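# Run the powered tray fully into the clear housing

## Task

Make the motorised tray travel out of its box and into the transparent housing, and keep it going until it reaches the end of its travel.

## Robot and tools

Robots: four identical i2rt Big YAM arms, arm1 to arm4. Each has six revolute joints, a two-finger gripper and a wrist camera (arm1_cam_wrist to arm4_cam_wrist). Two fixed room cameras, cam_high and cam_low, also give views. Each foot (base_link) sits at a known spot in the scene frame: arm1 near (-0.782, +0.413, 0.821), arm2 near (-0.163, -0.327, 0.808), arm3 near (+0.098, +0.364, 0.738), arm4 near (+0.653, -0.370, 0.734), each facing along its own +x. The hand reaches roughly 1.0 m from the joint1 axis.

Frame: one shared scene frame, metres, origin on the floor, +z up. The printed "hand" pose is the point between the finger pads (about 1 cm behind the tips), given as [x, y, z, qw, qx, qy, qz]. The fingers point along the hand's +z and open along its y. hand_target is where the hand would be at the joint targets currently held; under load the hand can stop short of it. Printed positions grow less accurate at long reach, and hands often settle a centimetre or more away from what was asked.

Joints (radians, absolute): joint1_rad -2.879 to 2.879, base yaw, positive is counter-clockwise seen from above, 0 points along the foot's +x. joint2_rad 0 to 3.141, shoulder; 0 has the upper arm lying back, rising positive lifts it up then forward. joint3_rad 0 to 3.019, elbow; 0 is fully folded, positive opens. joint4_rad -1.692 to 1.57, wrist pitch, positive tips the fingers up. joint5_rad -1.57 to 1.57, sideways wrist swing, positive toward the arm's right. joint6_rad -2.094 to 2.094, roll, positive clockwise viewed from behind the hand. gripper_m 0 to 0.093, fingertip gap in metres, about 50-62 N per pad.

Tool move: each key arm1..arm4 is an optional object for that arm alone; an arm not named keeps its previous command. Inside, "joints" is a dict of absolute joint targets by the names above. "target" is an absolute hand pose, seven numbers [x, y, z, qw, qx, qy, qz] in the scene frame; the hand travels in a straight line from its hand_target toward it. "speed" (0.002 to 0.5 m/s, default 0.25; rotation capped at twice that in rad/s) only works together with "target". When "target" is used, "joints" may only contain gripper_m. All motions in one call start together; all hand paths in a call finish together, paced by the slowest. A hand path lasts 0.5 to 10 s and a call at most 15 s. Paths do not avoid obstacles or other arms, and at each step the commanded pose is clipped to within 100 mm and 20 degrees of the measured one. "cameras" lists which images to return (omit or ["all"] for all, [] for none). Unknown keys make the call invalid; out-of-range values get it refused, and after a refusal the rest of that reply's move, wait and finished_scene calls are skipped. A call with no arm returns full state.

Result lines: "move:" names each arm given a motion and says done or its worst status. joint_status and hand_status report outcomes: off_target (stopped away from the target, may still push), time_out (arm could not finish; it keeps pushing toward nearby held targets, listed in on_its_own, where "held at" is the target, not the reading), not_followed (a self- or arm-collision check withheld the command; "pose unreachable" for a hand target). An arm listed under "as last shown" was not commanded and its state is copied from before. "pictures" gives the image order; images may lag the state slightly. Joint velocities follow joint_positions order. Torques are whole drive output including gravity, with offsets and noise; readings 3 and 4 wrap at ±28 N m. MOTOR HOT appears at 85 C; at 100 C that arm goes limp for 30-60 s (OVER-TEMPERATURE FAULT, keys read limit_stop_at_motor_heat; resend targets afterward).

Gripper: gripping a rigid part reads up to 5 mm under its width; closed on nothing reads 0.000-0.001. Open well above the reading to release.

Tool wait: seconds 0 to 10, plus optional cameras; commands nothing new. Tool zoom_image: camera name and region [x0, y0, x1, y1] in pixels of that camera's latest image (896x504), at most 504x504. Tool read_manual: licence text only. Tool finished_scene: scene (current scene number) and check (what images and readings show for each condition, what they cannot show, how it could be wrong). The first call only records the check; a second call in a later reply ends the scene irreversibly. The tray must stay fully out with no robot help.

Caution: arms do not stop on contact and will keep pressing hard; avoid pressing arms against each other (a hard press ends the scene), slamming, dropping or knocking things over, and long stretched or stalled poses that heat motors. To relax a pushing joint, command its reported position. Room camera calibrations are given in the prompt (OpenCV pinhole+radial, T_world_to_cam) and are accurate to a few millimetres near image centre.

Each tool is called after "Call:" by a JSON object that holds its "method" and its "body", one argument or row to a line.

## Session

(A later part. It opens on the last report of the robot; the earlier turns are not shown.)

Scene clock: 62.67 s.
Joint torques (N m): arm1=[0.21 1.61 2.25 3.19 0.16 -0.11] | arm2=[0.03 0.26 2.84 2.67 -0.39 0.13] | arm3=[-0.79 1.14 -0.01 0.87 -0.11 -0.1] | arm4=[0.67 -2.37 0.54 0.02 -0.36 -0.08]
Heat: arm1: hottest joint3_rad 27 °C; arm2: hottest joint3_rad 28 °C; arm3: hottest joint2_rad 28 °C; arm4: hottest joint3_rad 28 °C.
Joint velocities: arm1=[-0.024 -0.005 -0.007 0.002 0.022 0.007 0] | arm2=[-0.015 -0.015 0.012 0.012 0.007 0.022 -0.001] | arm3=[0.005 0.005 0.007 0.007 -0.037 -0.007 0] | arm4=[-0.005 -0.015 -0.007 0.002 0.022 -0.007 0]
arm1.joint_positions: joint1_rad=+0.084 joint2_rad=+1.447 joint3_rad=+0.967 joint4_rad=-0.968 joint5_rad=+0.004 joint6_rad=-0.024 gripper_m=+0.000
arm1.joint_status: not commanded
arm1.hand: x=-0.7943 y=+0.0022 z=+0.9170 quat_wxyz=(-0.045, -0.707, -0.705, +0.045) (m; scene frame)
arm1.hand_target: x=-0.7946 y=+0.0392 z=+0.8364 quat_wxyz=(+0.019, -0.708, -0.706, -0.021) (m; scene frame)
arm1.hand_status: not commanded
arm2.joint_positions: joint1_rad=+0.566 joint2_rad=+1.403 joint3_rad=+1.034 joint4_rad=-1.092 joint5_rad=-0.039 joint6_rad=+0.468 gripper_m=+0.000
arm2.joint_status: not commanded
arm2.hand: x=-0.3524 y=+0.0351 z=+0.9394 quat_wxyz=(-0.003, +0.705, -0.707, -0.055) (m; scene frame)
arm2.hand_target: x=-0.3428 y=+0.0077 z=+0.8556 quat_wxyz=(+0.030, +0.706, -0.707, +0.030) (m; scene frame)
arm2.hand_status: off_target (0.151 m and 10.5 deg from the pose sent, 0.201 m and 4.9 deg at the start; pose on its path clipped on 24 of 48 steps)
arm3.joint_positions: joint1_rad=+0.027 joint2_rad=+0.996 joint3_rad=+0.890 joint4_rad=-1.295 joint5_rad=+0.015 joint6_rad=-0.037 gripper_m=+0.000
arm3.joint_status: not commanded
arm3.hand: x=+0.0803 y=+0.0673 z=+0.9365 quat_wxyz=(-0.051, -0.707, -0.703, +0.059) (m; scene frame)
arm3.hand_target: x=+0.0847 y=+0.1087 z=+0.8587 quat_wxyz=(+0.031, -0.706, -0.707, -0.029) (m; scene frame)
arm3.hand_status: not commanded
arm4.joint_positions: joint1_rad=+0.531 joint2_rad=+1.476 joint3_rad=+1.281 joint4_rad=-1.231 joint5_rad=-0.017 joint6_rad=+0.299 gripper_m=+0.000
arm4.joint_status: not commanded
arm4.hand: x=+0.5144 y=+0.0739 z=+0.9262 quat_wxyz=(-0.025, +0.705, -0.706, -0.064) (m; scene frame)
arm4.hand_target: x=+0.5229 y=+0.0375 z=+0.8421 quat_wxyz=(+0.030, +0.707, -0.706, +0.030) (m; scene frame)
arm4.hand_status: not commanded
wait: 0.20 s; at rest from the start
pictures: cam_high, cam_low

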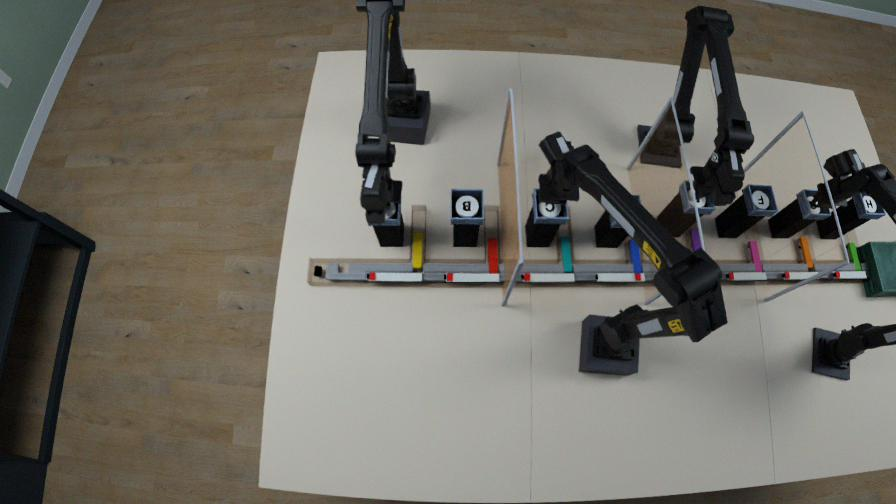

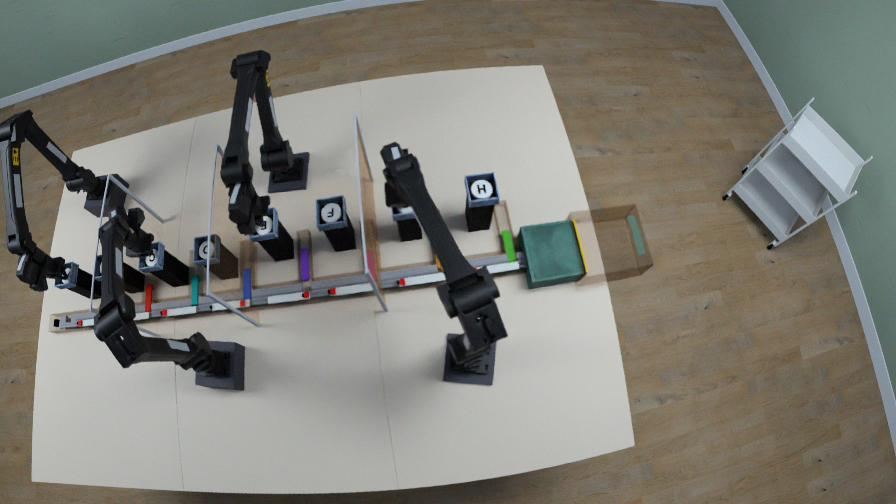

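Call:
{"method": "wait", "body": {
  "seconds": 6,
  "cameras": ["cam_high", "cam_low"]
}}

Call:
{"method": "zoom_image", "body": {
  "camera": "cam_low",
  "region": [230, 180, 450, 310]
}}

Call:
{"method": "zoom_image", "body": {
  "camera": "cam_high",
  "region": [500, 180, 720, 310]
}}

Call:
{"method": "zoom_image", "body": {
  "camera": "cam_high",
  "region": [300, 180, 520, 310]
}}

Call:
{"method": "zoom_image", "body": {
  "camera": "cam_high",
  "region": [676, 180, 896, 310]
}}

Scene clock: 69.30 s.
Joint torques (N m): arm1=[0.15 1.61 2.25 3.15 0.17 -0.11] | arm2=[-0.26 -0.09 2.8 2.66 -0.38 0.12] | arm3=[-0.67 1.03 -0.05 0.94 -0.1 -0.11] | arm4=[0.67 -2.43 0.54 0.03 -0.36 -0.08]
Heat: arm1: hottest joint3_rad 27 °C; arm2: hottest joint3_rad 28 °C; arm3: hottest joint2_rad 28 °C; arm4: hottest joint2_rad 27 °C.
Joint velocities: arm1=[-0.015 -0.015 -0.002 0.012 0.022 0.037 0] | arm2=[-0.024 -0.005 -0.007 0.002 -0.081 -0.022 0] | arm3=[-0.005 -0.015 0.002 0.007 -0.051 -0.022 0] | arm4=[0.005 -0.005 -0.007 0.017 -0.022 0.022 -0.001]
arm1.joint_positions: joint1_rad=+0.084 joint2_rad=+1.447 joint3_rad=+0.967 joint4_rad=-0.968 joint5_rad=+0.004 joint6_rad=-0.024 gripper_m=+0.000
arm1.joint_status: not commanded
arm1.hand: x=-0.7943 y=+0.0022 z=+0.9170 quat_wxyz=(-0.045, -0.707, -0.705, +0.045) (m; scene frame)
arm1.hand_target: x=-0.7946 y=+0.0392 z=+0.8364 quat_wxyz=(+0.019, -0.708, -0.706, -0.021) (m; scene frame)
arm1.hand_status: not commanded
arm2.joint_positions: joint1_rad=+0.566 joint2_rad=+1.403 joint3_rad=+1.034 joint4_rad=-1.092 joint5_rad=-0.039 joint6_rad=+0.468 gripper_m=+0.000
arm2.joint_status: not commanded
arm2.hand: x=-0.3524 y=+0.0351 z=+0.9394 quat_wxyz=(-0.003, +0.705, -0.707, -0.055) (m; scene frame)
arm2.hand_target: x=-0.3428 y=+0.0077 z=+0.8556 quat_wxyz=(+0.030, +0.706, -0.707, +0.030) (m; scene frame)
arm2.hand_status: off_target (0.151 m and 10.5 deg from the pose sent, 0.201 m and 4.9 deg at the start; pose on its path clipped on 24 of 48 steps)
arm3.joint_positions: joint1_rad=+0.027 joint2_rad=+0.996 joint3_rad=+0.890 joint4_rad=-1.295 joint5_rad=+0.015 joint6_rad=-0.037 gripper_m=+0.000
arm3.joint_status: not commanded
arm3.hand: x=+0.0803 y=+0.0673 z=+0.9365 quat_wxyz=(-0.051, -0.707, -0.703, +0.059) (m; scene frame)
arm3.hand_target: x=+0.0847 y=+0.1087 z=+0.8587 quat_wxyz=(+0.031, -0.706, -0.707, -0.029) (m; scene frame)
arm3.hand_status: not commanded
arm4.joint_positions: joint1_rad=+0.531 joint2_rad=+1.476 joint3_rad=+1.281 joint4_rad=-1.231 joint5_rad=-0.017 joint6_rad=+0.299 gripper_m=+0.000
arm4.joint_status: not commanded
arm4.hand: x=+0.5144 y=+0.0739 z=+0.9262 quat_wxyz=(-0.025, +0.705, -0.706, -0.064) (m; scene frame)
arm4.hand_target: x=+0.5229 y=+0.0375 z=+0.8421 quat_wxyz=(+0.030, +0.707, -0.706, +0.030) (m; scene frame)
arm4.hand_status: not commanded
wait: 6.00 s; at rest from the start
pictures: cam_high, cam_low

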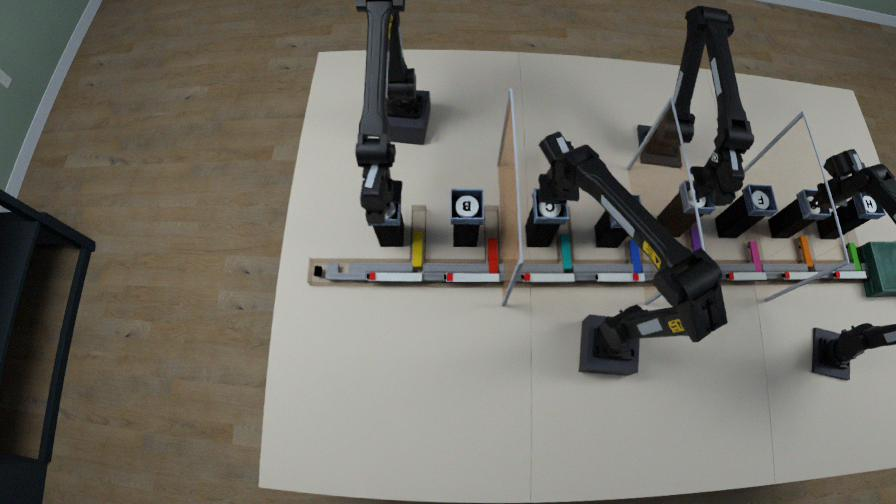

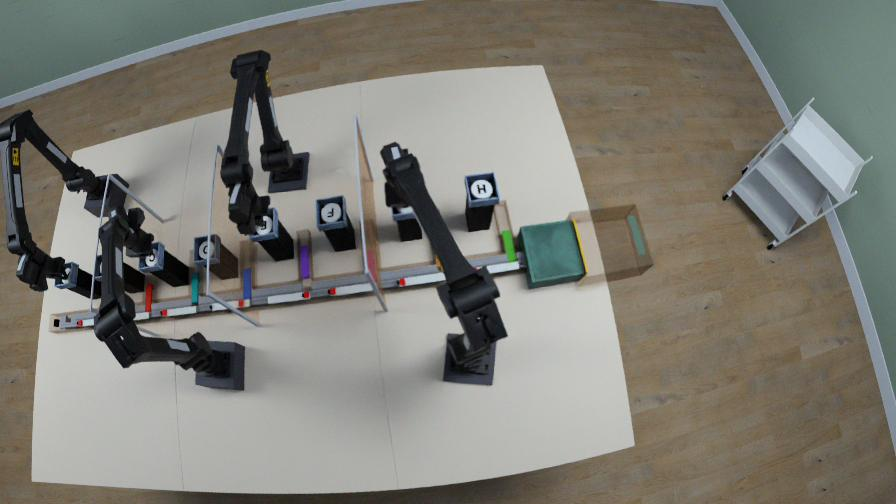

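Scaled by 2.291 from the camera's 896x504 image, which has a finer 1280x720 frame.

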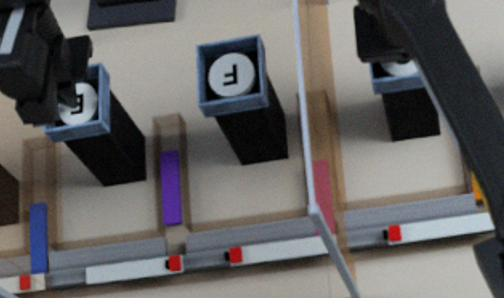

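Scaled by 2.291 from the camera's 896x504 image, which has a finer 1280x720 frame.

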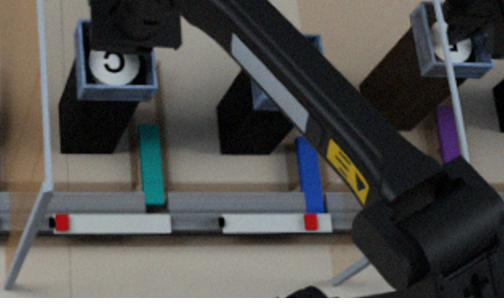

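Scaled by 2.291 from the camera's 896x504 image, which has a finer 1280x720 frame.

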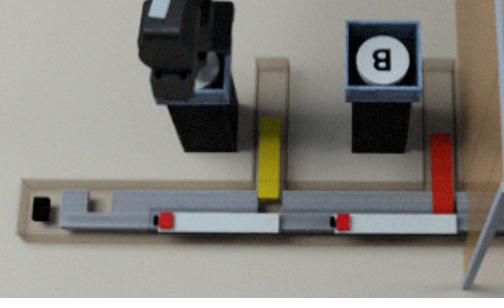

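Scaled by 2.291 from the camera's 896x504 image, which has a finer 1280x720 frame.

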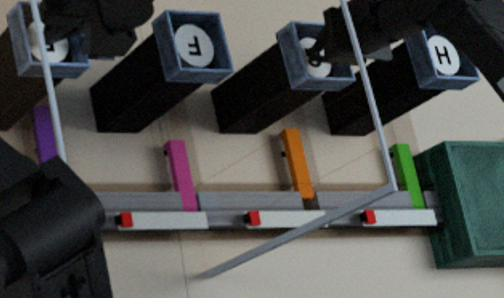

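Call:
{"method": "wait", "body": {
  "seconds": 10,
  "cameras": ["cam_high", "cam_low"]
}}

Call:
{"method": "zoom_image", "body": {
  "camera": "cam_low",
  "region": [230, 180, 450, 310]
}}

Call:
{"method": "zoom_image", "body": {
  "camera": "cam_high",
  "region": [500, 180, 720, 310]
}}

Call:
{"method": "zoom_image", "body": {
  "camera": "cam_high",
  "region": [300, 180, 520, 310]
}}

Call:
{"method": "zoom_image", "body": {
  "camera": "cam_high",
  "region": [676, 180, 896, 310]
}}

Scene clock: 79.53 s.
Joint torques (N m): arm1=[0.26 1.49 2.28 3.21 0.16 -0.11] | arm2=[0.26 0.26 2.81 2.61 -0.41 0.11] | arm3=[-0.73 1.14 -0.02 0.91 -0.1 -0.11] | arm4=[0.67 -2.37 0.54 0.03 -0.36 -0.08]
Heat: arm1: hottest joint3_rad 26 °C; arm2: hottest joint2_rad 27 °C; arm3: hottest joint2_rad 28 °C; arm4: hottest joint2_rad 27 °C.
Joint velocities: arm1=[-0.024 -0.015 -0.022 -0.012 -0.051 0.022 0] | arm2=[0.005 0.005 -0.007 0.007 -0.007 0.037 -0.001] | arm3=[-0.005 0.005 -0.002 0.002 0.022 -0.037 -0.001] | arm4=[-0.015 -0.024 0.007 0.007 -0.007 -0.007 0.001]
arm1.joint_positions: joint1_rad=+0.084 joint2_rad=+1.447 joint3_rad=+0.967 joint4_rad=-0.968 joint5_rad=+0.004 joint6_rad=-0.024 gripper_m=+0.000
arm1.joint_status: not commanded
arm1.hand: x=-0.7943 y=+0.0022 z=+0.9170 quat_wxyz=(-0.045, -0.707, -0.705, +0.045) (m; scene frame)
arm1.hand_target: x=-0.7946 y=+0.0392 z=+0.8364 quat_wxyz=(+0.019, -0.708, -0.706, -0.021) (m; scene frame)
arm1.hand_status: not commanded
arm2.joint_positions: joint1_rad=+0.566 joint2_rad=+1.403 joint3_rad=+1.034 joint4_rad=-1.092 joint5_rad=-0.039 joint6_rad=+0.468 gripper_m=+0.000
arm2.joint_status: not commanded
arm2.hand: x=-0.3524 y=+0.0351 z=+0.9394 quat_wxyz=(-0.003, +0.705, -0.707, -0.055) (m; scene frame)
arm2.hand_target: x=-0.3428 y=+0.0077 z=+0.8556 quat_wxyz=(+0.030, +0.706, -0.707, +0.030) (m; scene frame)
arm2.hand_status: off_target (0.151 m and 10.5 deg from the pose sent, 0.201 m and 4.9 deg at the start; pose on its path clipped on 24 of 48 steps)
arm3.joint_positions: joint1_rad=+0.027 joint2_rad=+0.996 joint3_rad=+0.890 joint4_rad=-1.295 joint5_rad=+0.015 joint6_rad=-0.037 gripper_m=+0.000
arm3.joint_status: not commanded
arm3.hand: x=+0.0803 y=+0.0673 z=+0.9365 quat_wxyz=(-0.051, -0.707, -0.703, +0.059) (m; scene frame)
arm3.hand_target: x=+0.0847 y=+0.1087 z=+0.8587 quat_wxyz=(+0.031, -0.706, -0.707, -0.029) (m; scene frame)
arm3.hand_status: not commanded
arm4.joint_positions: joint1_rad=+0.531 joint2_rad=+1.476 joint3_rad=+1.281 joint4_rad=-1.231 joint5_rad=-0.017 joint6_rad=+0.299 gripper_m=+0.000
arm4.joint_status: not commanded
arm4.hand: x=+0.5144 y=+0.0739 z=+0.9262 quat_wxyz=(-0.025, +0.705, -0.706, -0.064) (m; scene frame)
arm4.hand_target: x=+0.5229 y=+0.0375 z=+0.8421 quat_wxyz=(+0.030, +0.707, -0.706, +0.030) (m; scene frame)
arm4.hand_status: not commanded
wait: 10.00 s; at rest by 0.03 s
pictures: cam_high, cam_low

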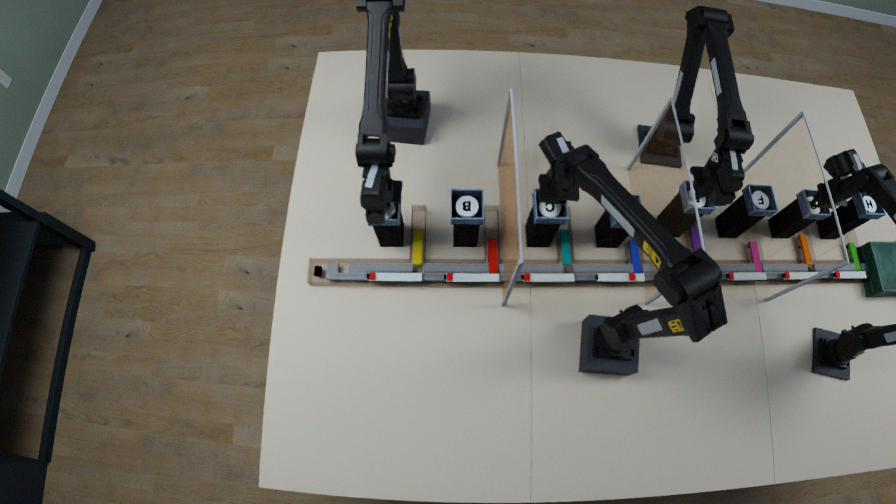

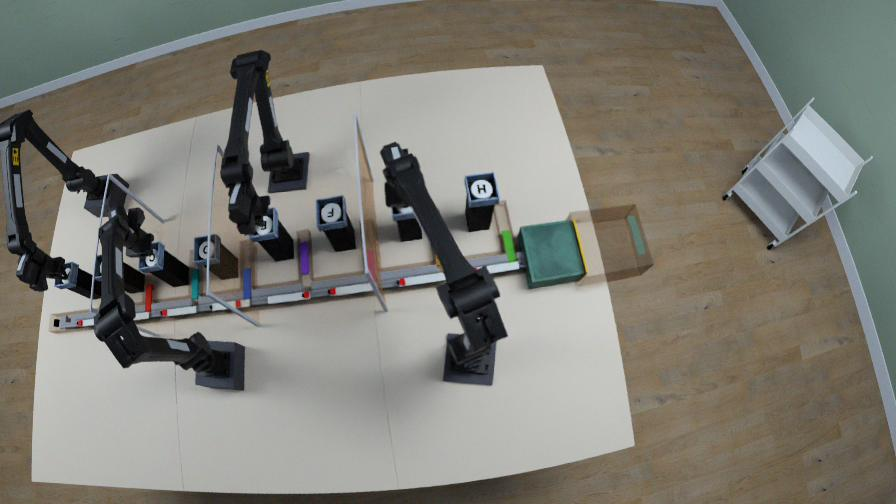

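Scaled by 2.291 from the camera's 896x504 image, which has a finer 1280x720 frame.

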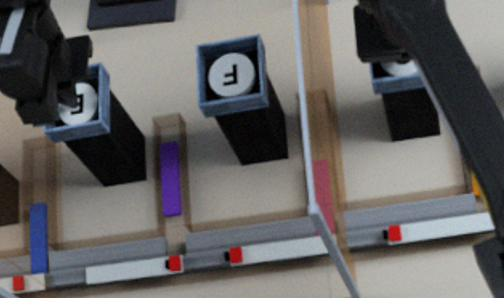

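Scaled by 2.291 from the camera's 896x504 image, which has a finer 1280x720 frame.

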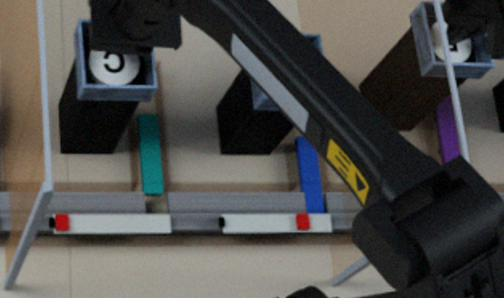

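Scaled by 2.291 from the camera's 896x504 image, which has a finer 1280x720 frame.

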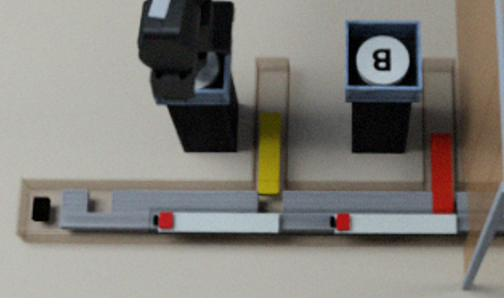

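Scaled by 2.291 from the camera's 896x504 image, which has a finer 1280x720 frame.

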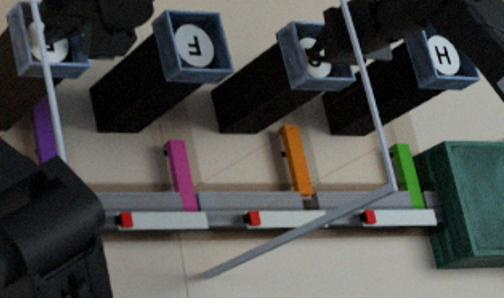

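Call:
{"method": "wait", "body": {
  "seconds": 8,
  "cameras": ["cam_high", "cam_low"]
}}

Call:
{"method": "zoom_image", "body": {
  "camera": "cam_low",
  "region": [230, 180, 450, 310]
}}

Call:
{"method": "zoom_image", "body": {
  "camera": "cam_high",
  "region": [500, 180, 720, 310]
}}

Call:
{"method": "zoom_image", "body": {
  "camera": "cam_high",
  "region": [300, 180, 520, 310]
}}

Call:
{"method": "zoom_image", "body": {
  "camera": "cam_high",
  "region": [676, 180, 896, 310]
}}

Scene clock: 87.73 s.
Joint torques (N m): arm1=[0.15 1.55 2.22 3.15 0.17 -0.12] | arm2=[0.38 0.09 2.93 2.61 -0.41 0.11] | arm3=[-0.73 1.2 -0.03 0.88 -0.1 -0.1] | arm4=[0.73 -2.43 0.54 0.02 -0.36 -0.08]
Heat: arm1: hottest joint3_rad 26 °C; arm2: hottest joint2_rad 27 °C; arm3: hottest joint2_rad 28 °C; arm4: hottest joint2_rad 27 °C.
Joint velocities: arm1=[0.005 -0.005 -0.002 -0.007 -0.037 -0.066 0] | arm2=[-0.005 0.005 -0.002 -0.022 -0.081 0.037 0] | arm3=[-0.005 0.015 0.012 0.002 -0.022 -0.081 0] | arm4=[-0.005 0.005 0.007 -0.002 -0.051 0.022 0]
arm1.joint_positions: joint1_rad=+0.084 joint2_rad=+1.447 joint3_rad=+0.967 joint4_rad=-0.968 joint5_rad=+0.004 joint6_rad=-0.024 gripper_m=+0.000
arm1.joint_status: not commanded
arm1.hand: x=-0.7943 y=+0.0022 z=+0.9170 quat_wxyz=(-0.045, -0.707, -0.705, +0.045) (m; scene frame)
arm1.hand_target: x=-0.7946 y=+0.0392 z=+0.8364 quat_wxyz=(+0.019, -0.708, -0.706, -0.021) (m; scene frame)
arm1.hand_status: not commanded
arm2.joint_positions: joint1_rad=+0.566 joint2_rad=+1.403 joint3_rad=+1.034 joint4_rad=-1.092 joint5_rad=-0.039 joint6_rad=+0.468 gripper_m=+0.000
arm2.joint_status: not commanded
arm2.hand: x=-0.3524 y=+0.0351 z=+0.9394 quat_wxyz=(-0.003, +0.705, -0.707, -0.055) (m; scene frame)
arm2.hand_target: x=-0.3428 y=+0.0077 z=+0.8556 quat_wxyz=(+0.030, +0.706, -0.707, +0.030) (m; scene frame)
arm2.hand_status: off_target (0.151 m and 10.5 deg from the pose sent, 0.201 m and 4.9 deg at the start; pose on its path clipped on 24 of 48 steps)
arm3.joint_positions: joint1_rad=+0.027 joint2_rad=+0.996 joint3_rad=+0.890 joint4_rad=-1.295 joint5_rad=+0.015 joint6_rad=-0.037 gripper_m=+0.000
arm3.joint_status: not commanded
arm3.hand: x=+0.0803 y=+0.0673 z=+0.9365 quat_wxyz=(-0.051, -0.707, -0.703, +0.059) (m; scene frame)
arm3.hand_target: x=+0.0847 y=+0.1087 z=+0.8587 quat_wxyz=(+0.031, -0.706, -0.707, -0.029) (m; scene frame)
arm3.hand_status: not commanded
arm4.joint_positions: joint1_rad=+0.531 joint2_rad=+1.476 joint3_rad=+1.281 joint4_rad=-1.231 joint5_rad=-0.017 joint6_rad=+0.299 gripper_m=+0.000
arm4.joint_status: not commanded
arm4.hand: x=+0.5144 y=+0.0739 z=+0.9262 quat_wxyz=(-0.025, +0.705, -0.706, -0.064) (m; scene frame)
arm4.hand_target: x=+0.5229 y=+0.0375 z=+0.8421 quat_wxyz=(+0.030, +0.707, -0.706, +0.030) (m; scene frame)
arm4.hand_status: not commanded
wait: 8.00 s; at rest by 0.07 s
pictures: cam_high, cam_low

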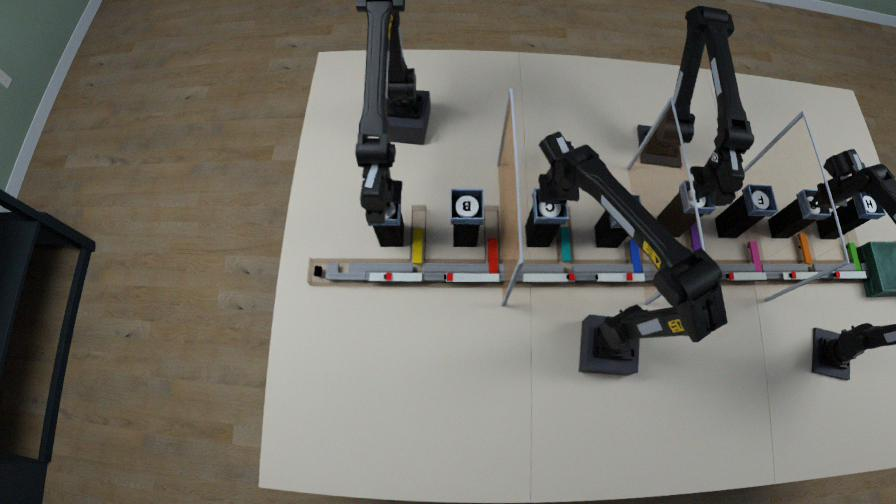

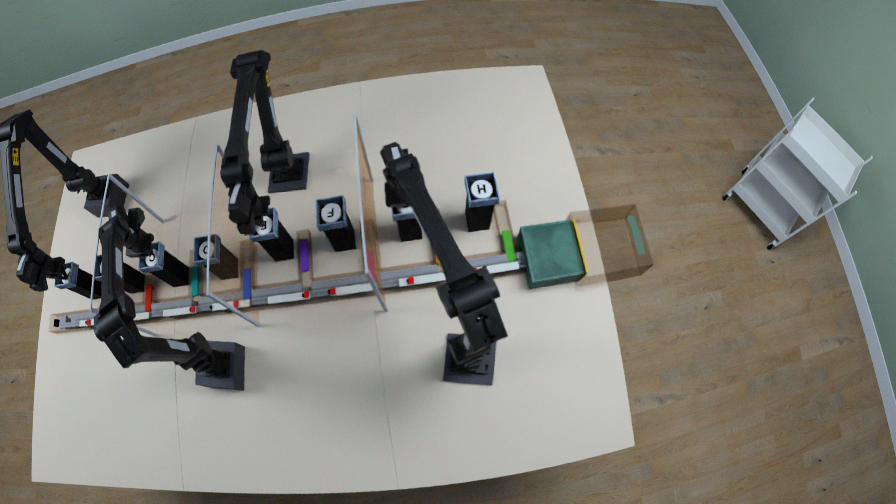

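Scaled by 2.291 from the camera's 896x504 image, which has a finer 1280x720 frame.

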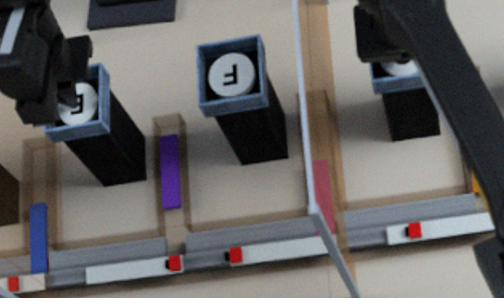

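Scaled by 2.291 from the camera's 896x504 image, which has a finer 1280x720 frame.

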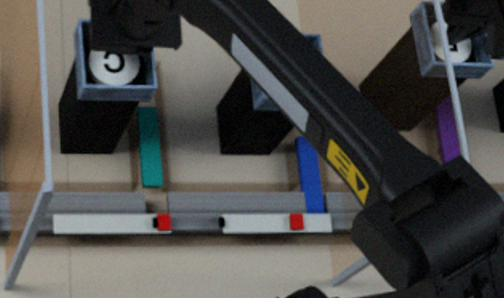

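Scaled by 2.291 from the camera's 896x504 image, which has a finer 1280x720 frame.

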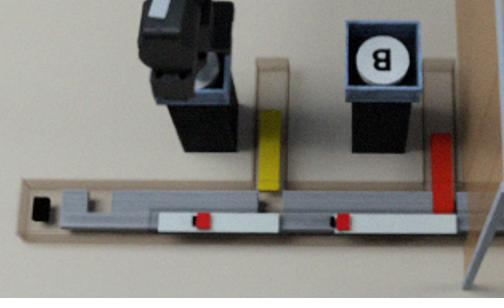

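Scaled by 2.291 from the camera's 896x504 image, which has a finer 1280x720 frame.

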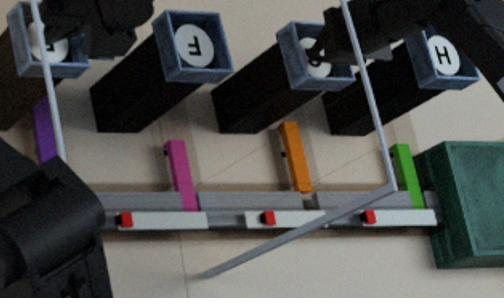

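Call:
{"method": "wait", "body": {
  "seconds": 7,
  "cameras": ["cam_high", "cam_low"]
}}

Call:
{"method": "zoom_image", "body": {
  "camera": "cam_low",
  "region": [230, 180, 450, 310]
}}

Call:
{"method": "zoom_image", "body": {
  "camera": "cam_high",
  "region": [500, 180, 720, 310]
}}

Call:
{"method": "zoom_image", "body": {
  "camera": "cam_high",
  "region": [300, 180, 520, 310]
}}

Call:
{"method": "zoom_image", "body": {
  "camera": "cam_high",
  "region": [676, 180, 896, 310]
}}

Scene clock: 95.03 s.
Joint torques (N m): arm1=[0.21 1.49 2.25 3.18 0.15 -0.12] | arm2=[-0.03 0.09 2.81 2.52 -0.38 0.12] | arm3=[-0.73 1.14 -0.01 0.9 -0.09 -0.11] | arm4=[0.67 -2.43 0.54 0.03 -0.36 -0.08]
Heat: arm1: hottest joint3_rad 26 °C; arm2: hottest joint2_rad 27 °C; arm3: hottest joint2_rad 28 °C; arm4: hottest joint2_rad 27 °C.
Joint velocities: arm1=[-0.005 -0.005 -0.007 0.002 -0.081 0.022 0] | arm2=[-0.005 -0.015 -0.007 -0.007 0.022 -0.007 0.001] | arm3=[0.005 -0.005 -0.002 0.002 -0.066 0.022 0.001] | arm4=[-0.005 -0.005 0.002 0.002 0.022 0.007 0]
arm1.joint_positions: joint1_rad=+0.084 joint2_rad=+1.447 joint3_rad=+0.967 joint4_rad=-0.968 joint5_rad=+0.004 joint6_rad=-0.024 gripper_m=+0.000
arm1.joint_status: not commanded
arm1.hand: x=-0.7943 y=+0.0022 z=+0.9170 quat_wxyz=(-0.045, -0.707, -0.705, +0.045) (m; scene frame)
arm1.hand_target: x=-0.7946 y=+0.0392 z=+0.8364 quat_wxyz=(+0.019, -0.708, -0.706, -0.021) (m; scene frame)
arm1.hand_status: not commanded
arm2.joint_positions: joint1_rad=+0.566 joint2_rad=+1.403 joint3_rad=+1.034 joint4_rad=-1.092 joint5_rad=-0.039 joint6_rad=+0.468 gripper_m=+0.000
arm2.joint_status: not commanded
arm2.hand: x=-0.3524 y=+0.0351 z=+0.9394 quat_wxyz=(-0.003, +0.705, -0.707, -0.055) (m; scene frame)
arm2.hand_target: x=-0.3428 y=+0.0077 z=+0.8556 quat_wxyz=(+0.030, +0.706, -0.707, +0.030) (m; scene frame)
arm2.hand_status: off_target (0.151 m and 10.5 deg from the pose sent, 0.201 m and 4.9 deg at the start; pose on its path clipped on 24 of 48 steps)
arm3.joint_positions: joint1_rad=+0.027 joint2_rad=+0.996 joint3_rad=+0.890 joint4_rad=-1.295 joint5_rad=+0.015 joint6_rad=-0.037 gripper_m=+0.000
arm3.joint_status: not commanded
arm3.hand: x=+0.0803 y=+0.0673 z=+0.9365 quat_wxyz=(-0.051, -0.707, -0.703, +0.059) (m; scene frame)
arm3.hand_target: x=+0.0847 y=+0.1087 z=+0.8587 quat_wxyz=(+0.031, -0.706, -0.707, -0.029) (m; scene frame)
arm3.hand_status: not commanded
arm4.joint_positions: joint1_rad=+0.531 joint2_rad=+1.476 joint3_rad=+1.281 joint4_rad=-1.231 joint5_rad=-0.017 joint6_rad=+0.299 gripper_m=+0.000
arm4.joint_status: not commanded
arm4.hand: x=+0.5144 y=+0.0739 z=+0.9262 quat_wxyz=(-0.025, +0.705, -0.706, -0.064) (m; scene frame)
arm4.hand_target: x=+0.5229 y=+0.0375 z=+0.8421 quat_wxyz=(+0.030, +0.707, -0.706, +0.030) (m; scene frame)
arm4.hand_status: not commanded
wait: 7.00 s; at rest from the start
pictures: cam_high, cam_low

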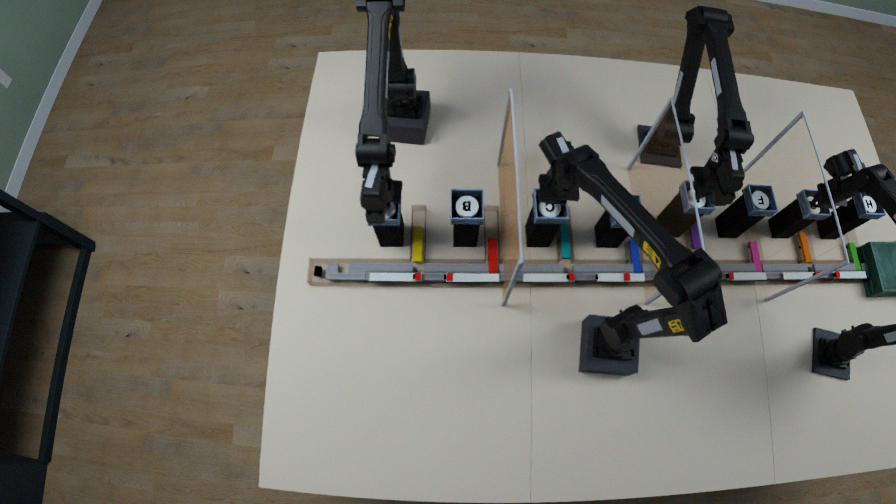

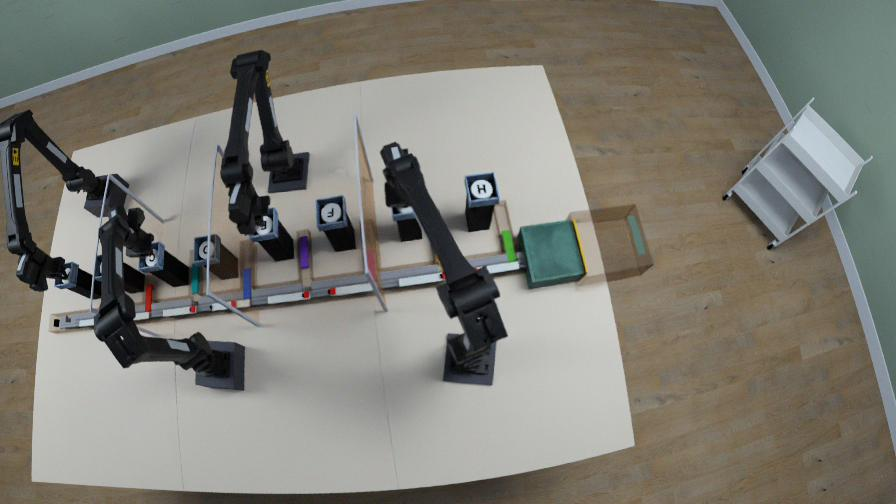

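Scaled by 2.291 from the camera's 896x504 image, which has a finer 1280x720 frame.

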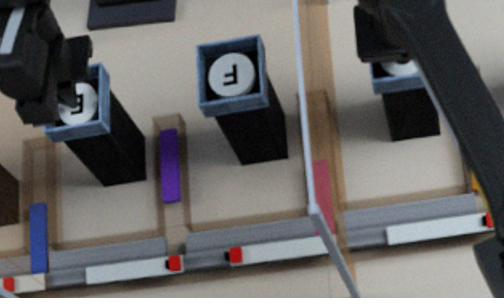

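Scaled by 2.291 from the camera's 896x504 image, which has a finer 1280x720 frame.

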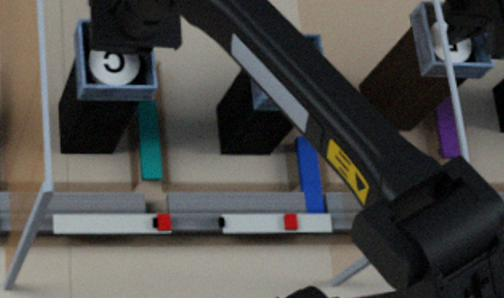

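Scaled by 2.291 from the camera's 896x504 image, which has a finer 1280x720 frame.

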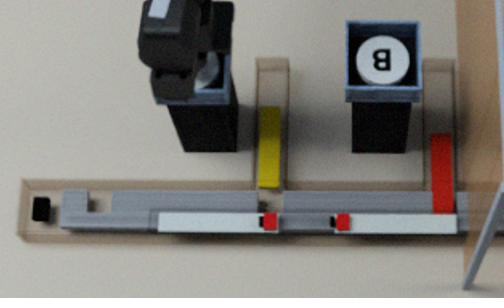

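Scaled by 2.291 from the camera's 896x504 image, which has a finer 1280x720 frame.

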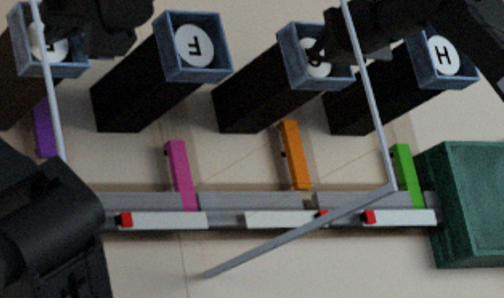

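Call:
{"method": "wait", "body": {
  "seconds": 10,
  "cameras": []
}}

Call:
{"method": "wait", "body": {
  "seconds": 8,
  "cameras": ["cam_high", "cam_low"]
}}

Call:
{"method": "zoom_image", "body": {
  "camera": "cam_low",
  "region": [230, 180, 450, 310]
}}

Call:
{"method": "zoom_image", "body": {
  "camera": "cam_high",
  "region": [500, 180, 720, 310]
}}

Call:
{"method": "zoom_image", "body": {
  "camera": "cam_high",
  "region": [300, 180, 520, 310]
}}

Call:
{"method": "zoom_image", "body": {
  "camera": "cam_high",
  "region": [676, 180, 896, 310]
}}

Scene clock: 105.93 s.
Joint torques (N m): arm1=[0.15 1.67 2.24 3.15 0.15 -0.11] | arm2=[0.32 0.21 2.84 2.63 -0.37 0.11] | arm3=[-0.79 1.08 -0.02 0.9 -0.09 -0.1] | arm4=[0.67 -2.37 0.53 0.02 -0.36 -0.08]
Heat: arm1: hottest joint3_rad 26 °C; arm2: hottest joint2_rad 27 °C; arm3: hottest joint2_rad 28 °C; arm4: hottest joint2_rad 27 °C.
Joint velocities: arm1=[-0.005 -0.015 0.002 -0.002 -0.022 0.066 -0.001] | arm2=[-0.015 -0.015 -0.007 -0.002 0.051 -0.066 0] | arm3=[0.005 -0.005 0.002 -0.007 0.007 -0.022 -0.002] | arm4=[-0.005 -0.005 0.002 -0.032 -0.051 0.022 -0.001]
arm1.joint_positions: joint1_rad=+0.084 joint2_rad=+1.447 joint3_rad=+0.967 joint4_rad=-0.968 joint5_rad=+0.004 joint6_rad=-0.024 gripper_m=+0.000
arm1.joint_status: not commanded
arm1.hand: x=-0.7943 y=+0.0022 z=+0.9170 quat_wxyz=(-0.045, -0.707, -0.705, +0.045) (m; scene frame)
arm1.hand_target: x=-0.7946 y=+0.0392 z=+0.8364 quat_wxyz=(+0.019, -0.708, -0.706, -0.021) (m; scene frame)
arm1.hand_status: not commanded
arm2.joint_positions: joint1_rad=+0.566 joint2_rad=+1.403 joint3_rad=+1.034 joint4_rad=-1.092 joint5_rad=-0.039 joint6_rad=+0.468 gripper_m=+0.000
arm2.joint_status: not commanded
arm2.hand: x=-0.3524 y=+0.0351 z=+0.9394 quat_wxyz=(-0.003, +0.705, -0.707, -0.055) (m; scene frame)
arm2.hand_target: x=-0.3428 y=+0.0077 z=+0.8556 quat_wxyz=(+0.030, +0.706, -0.707, +0.030) (m; scene frame)
arm2.hand_status: off_target (0.151 m and 10.5 deg from the pose sent, 0.201 m and 4.9 deg at the start; pose on its path clipped on 24 of 48 steps)
arm3.joint_positions: joint1_rad=+0.027 joint2_rad=+0.996 joint3_rad=+0.890 joint4_rad=-1.295 joint5_rad=+0.015 joint6_rad=-0.037 gripper_m=+0.000
arm3.joint_status: not commanded
arm3.hand: x=+0.0803 y=+0.0673 z=+0.9365 quat_wxyz=(-0.051, -0.707, -0.703, +0.059) (m; scene frame)
arm3.hand_target: x=+0.0847 y=+0.1087 z=+0.8587 quat_wxyz=(+0.031, -0.706, -0.707, -0.029) (m; scene frame)
arm3.hand_status: not commanded
arm4.joint_positions: joint1_rad=+0.531 joint2_rad=+1.476 joint3_rad=+1.281 joint4_rad=-1.231 joint5_rad=-0.017 joint6_rad=+0.299 gripper_m=+0.000
arm4.joint_status: not commanded
arm4.hand: x=+0.5144 y=+0.0739 z=+0.9262 quat_wxyz=(-0.025, +0.705, -0.706, -0.064) (m; scene frame)
arm4.hand_target: x=+0.5229 y=+0.0375 z=+0.8421 quat_wxyz=(+0.030, +0.707, -0.706, +0.030) (m; scene frame)
arm4.hand_status: not commanded
wait: 10.00 s; at rest from the start
pictures: none
No camera images: "cameras" was empty.

Scene clock: 113.93 s.
Joint torques (N m): arm1=[0.09 1.73 2.25 3.17 0.16 -0.12] | arm2=[0.03 0.32 2.91 2.71 -0.41 0.11] | arm3=[-0.73 1.14 -0.08 0.87 -0.09 -0.11] | arm4=[0.73 -2.37 0.54 0.05 -0.36 -0.08]
Heat: arm1: hottest joint3_rad 26 °C; arm2: hottest joint2_rad 27 °C; arm3: hottest joint2_rad 28 °C; arm4: hottest joint2_rad 27 °C.
Joint velocities: arm1=[0.015 -0.005 0.017 0.002 0.022 0.051 0] | arm2=[-0.024 0.005 -0.002 -0.017 0.066 0.007 -0.001] | arm3=[-0.005 -0.015 -0.007 0.002 0.095 0.037 -0.001] | arm4=[-0.015 -0.005 -0.007 -0.002 -0.051 0.007 0]
arm1.joint_positions: joint1_rad=+0.084 joint2_rad=+1.447 joint3_rad=+0.967 joint4_rad=-0.968 joint5_rad=+0.004 joint6_rad=-0.024 gripper_m=+0.000
arm1.joint_status: not commanded
arm1.hand: x=-0.7943 y=+0.0022 z=+0.9170 quat_wxyz=(-0.045, -0.707, -0.705, +0.045) (m; scene frame)
arm1.hand_target: x=-0.7946 y=+0.0392 z=+0.8364 quat_wxyz=(+0.019, -0.708, -0.706, -0.021) (m; scene frame)
arm1.hand_status: not commanded
arm2.joint_positions: joint1_rad=+0.566 joint2_rad=+1.403 joint3_rad=+1.034 joint4_rad=-1.092 joint5_rad=-0.039 joint6_rad=+0.468 gripper_m=+0.000
arm2.joint_status: not commanded
arm2.hand: x=-0.3524 y=+0.0351 z=+0.9394 quat_wxyz=(-0.003, +0.705, -0.707, -0.055) (m; scene frame)
arm2.hand_target: x=-0.3428 y=+0.0077 z=+0.8556 quat_wxyz=(+0.030, +0.706, -0.707, +0.030) (m; scene frame)
arm2.hand_status: off_target (0.151 m and 10.5 deg from the pose sent, 0.201 m and 4.9 deg at the start; pose on its path clipped on 24 of 48 steps)
arm3.joint_positions: joint1_rad=+0.027 joint2_rad=+0.996 joint3_rad=+0.890 joint4_rad=-1.295 joint5_rad=+0.015 joint6_rad=-0.037 gripper_m=+0.000
arm3.joint_status: not commanded
arm3.hand: x=+0.0803 y=+0.0673 z=+0.9365 quat_wxyz=(-0.051, -0.707, -0.703, +0.059) (m; scene frame)
arm3.hand_target: x=+0.0847 y=+0.1087 z=+0.8587 quat_wxyz=(+0.031, -0.706, -0.707, -0.029) (m; scene frame)
arm3.hand_status: not commanded
arm4.joint_positions: joint1_rad=+0.531 joint2_rad=+1.476 joint3_rad=+1.281 joint4_rad=-1.231 joint5_rad=-0.017 joint6_rad=+0.299 gripper_m=+0.000
arm4.joint_status: not commanded
arm4.hand: x=+0.5144 y=+0.0739 z=+0.9262 quat_wxyz=(-0.025, +0.705, -0.706, -0.064) (m; scene frame)
arm4.hand_target: x=+0.5229 y=+0.0375 z=+0.8421 quat_wxyz=(+0.030, +0.707, -0.706, +0.030) (m; scene frame)
arm4.hand_status: not commanded
wait: 8.00 s; at rest by 0.27 s
pictures: cam_high, cam_low

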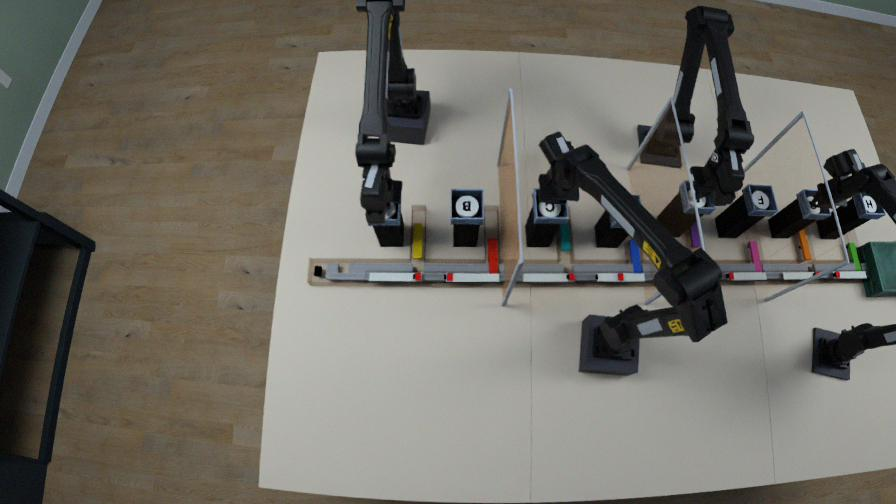

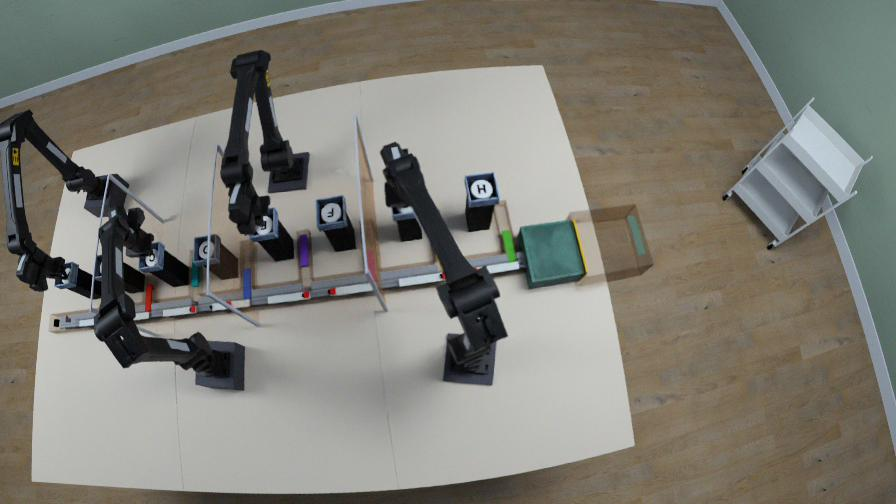

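Scaled by 2.291 from the camera's 896x504 image, which has a finer 1280x720 frame.

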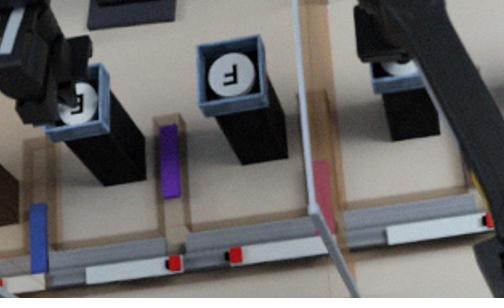

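Scaled by 2.291 from the camera's 896x504 image, which has a finer 1280x720 frame.

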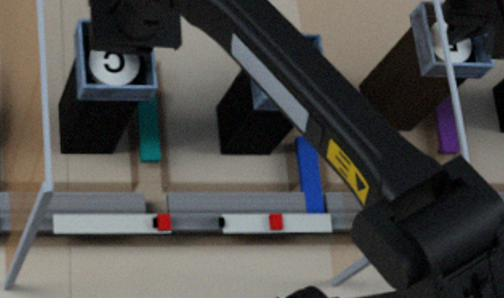

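Scaled by 2.291 from the camera's 896x504 image, which has a finer 1280x720 frame.

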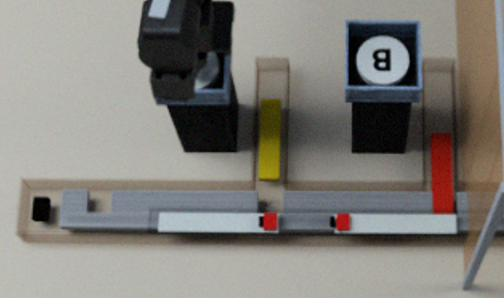

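Scaled by 2.291 from the camera's 896x504 image, which has a finer 1280x720 frame.

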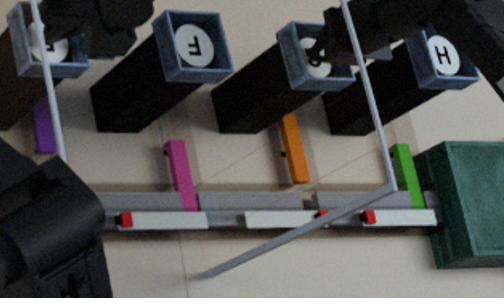

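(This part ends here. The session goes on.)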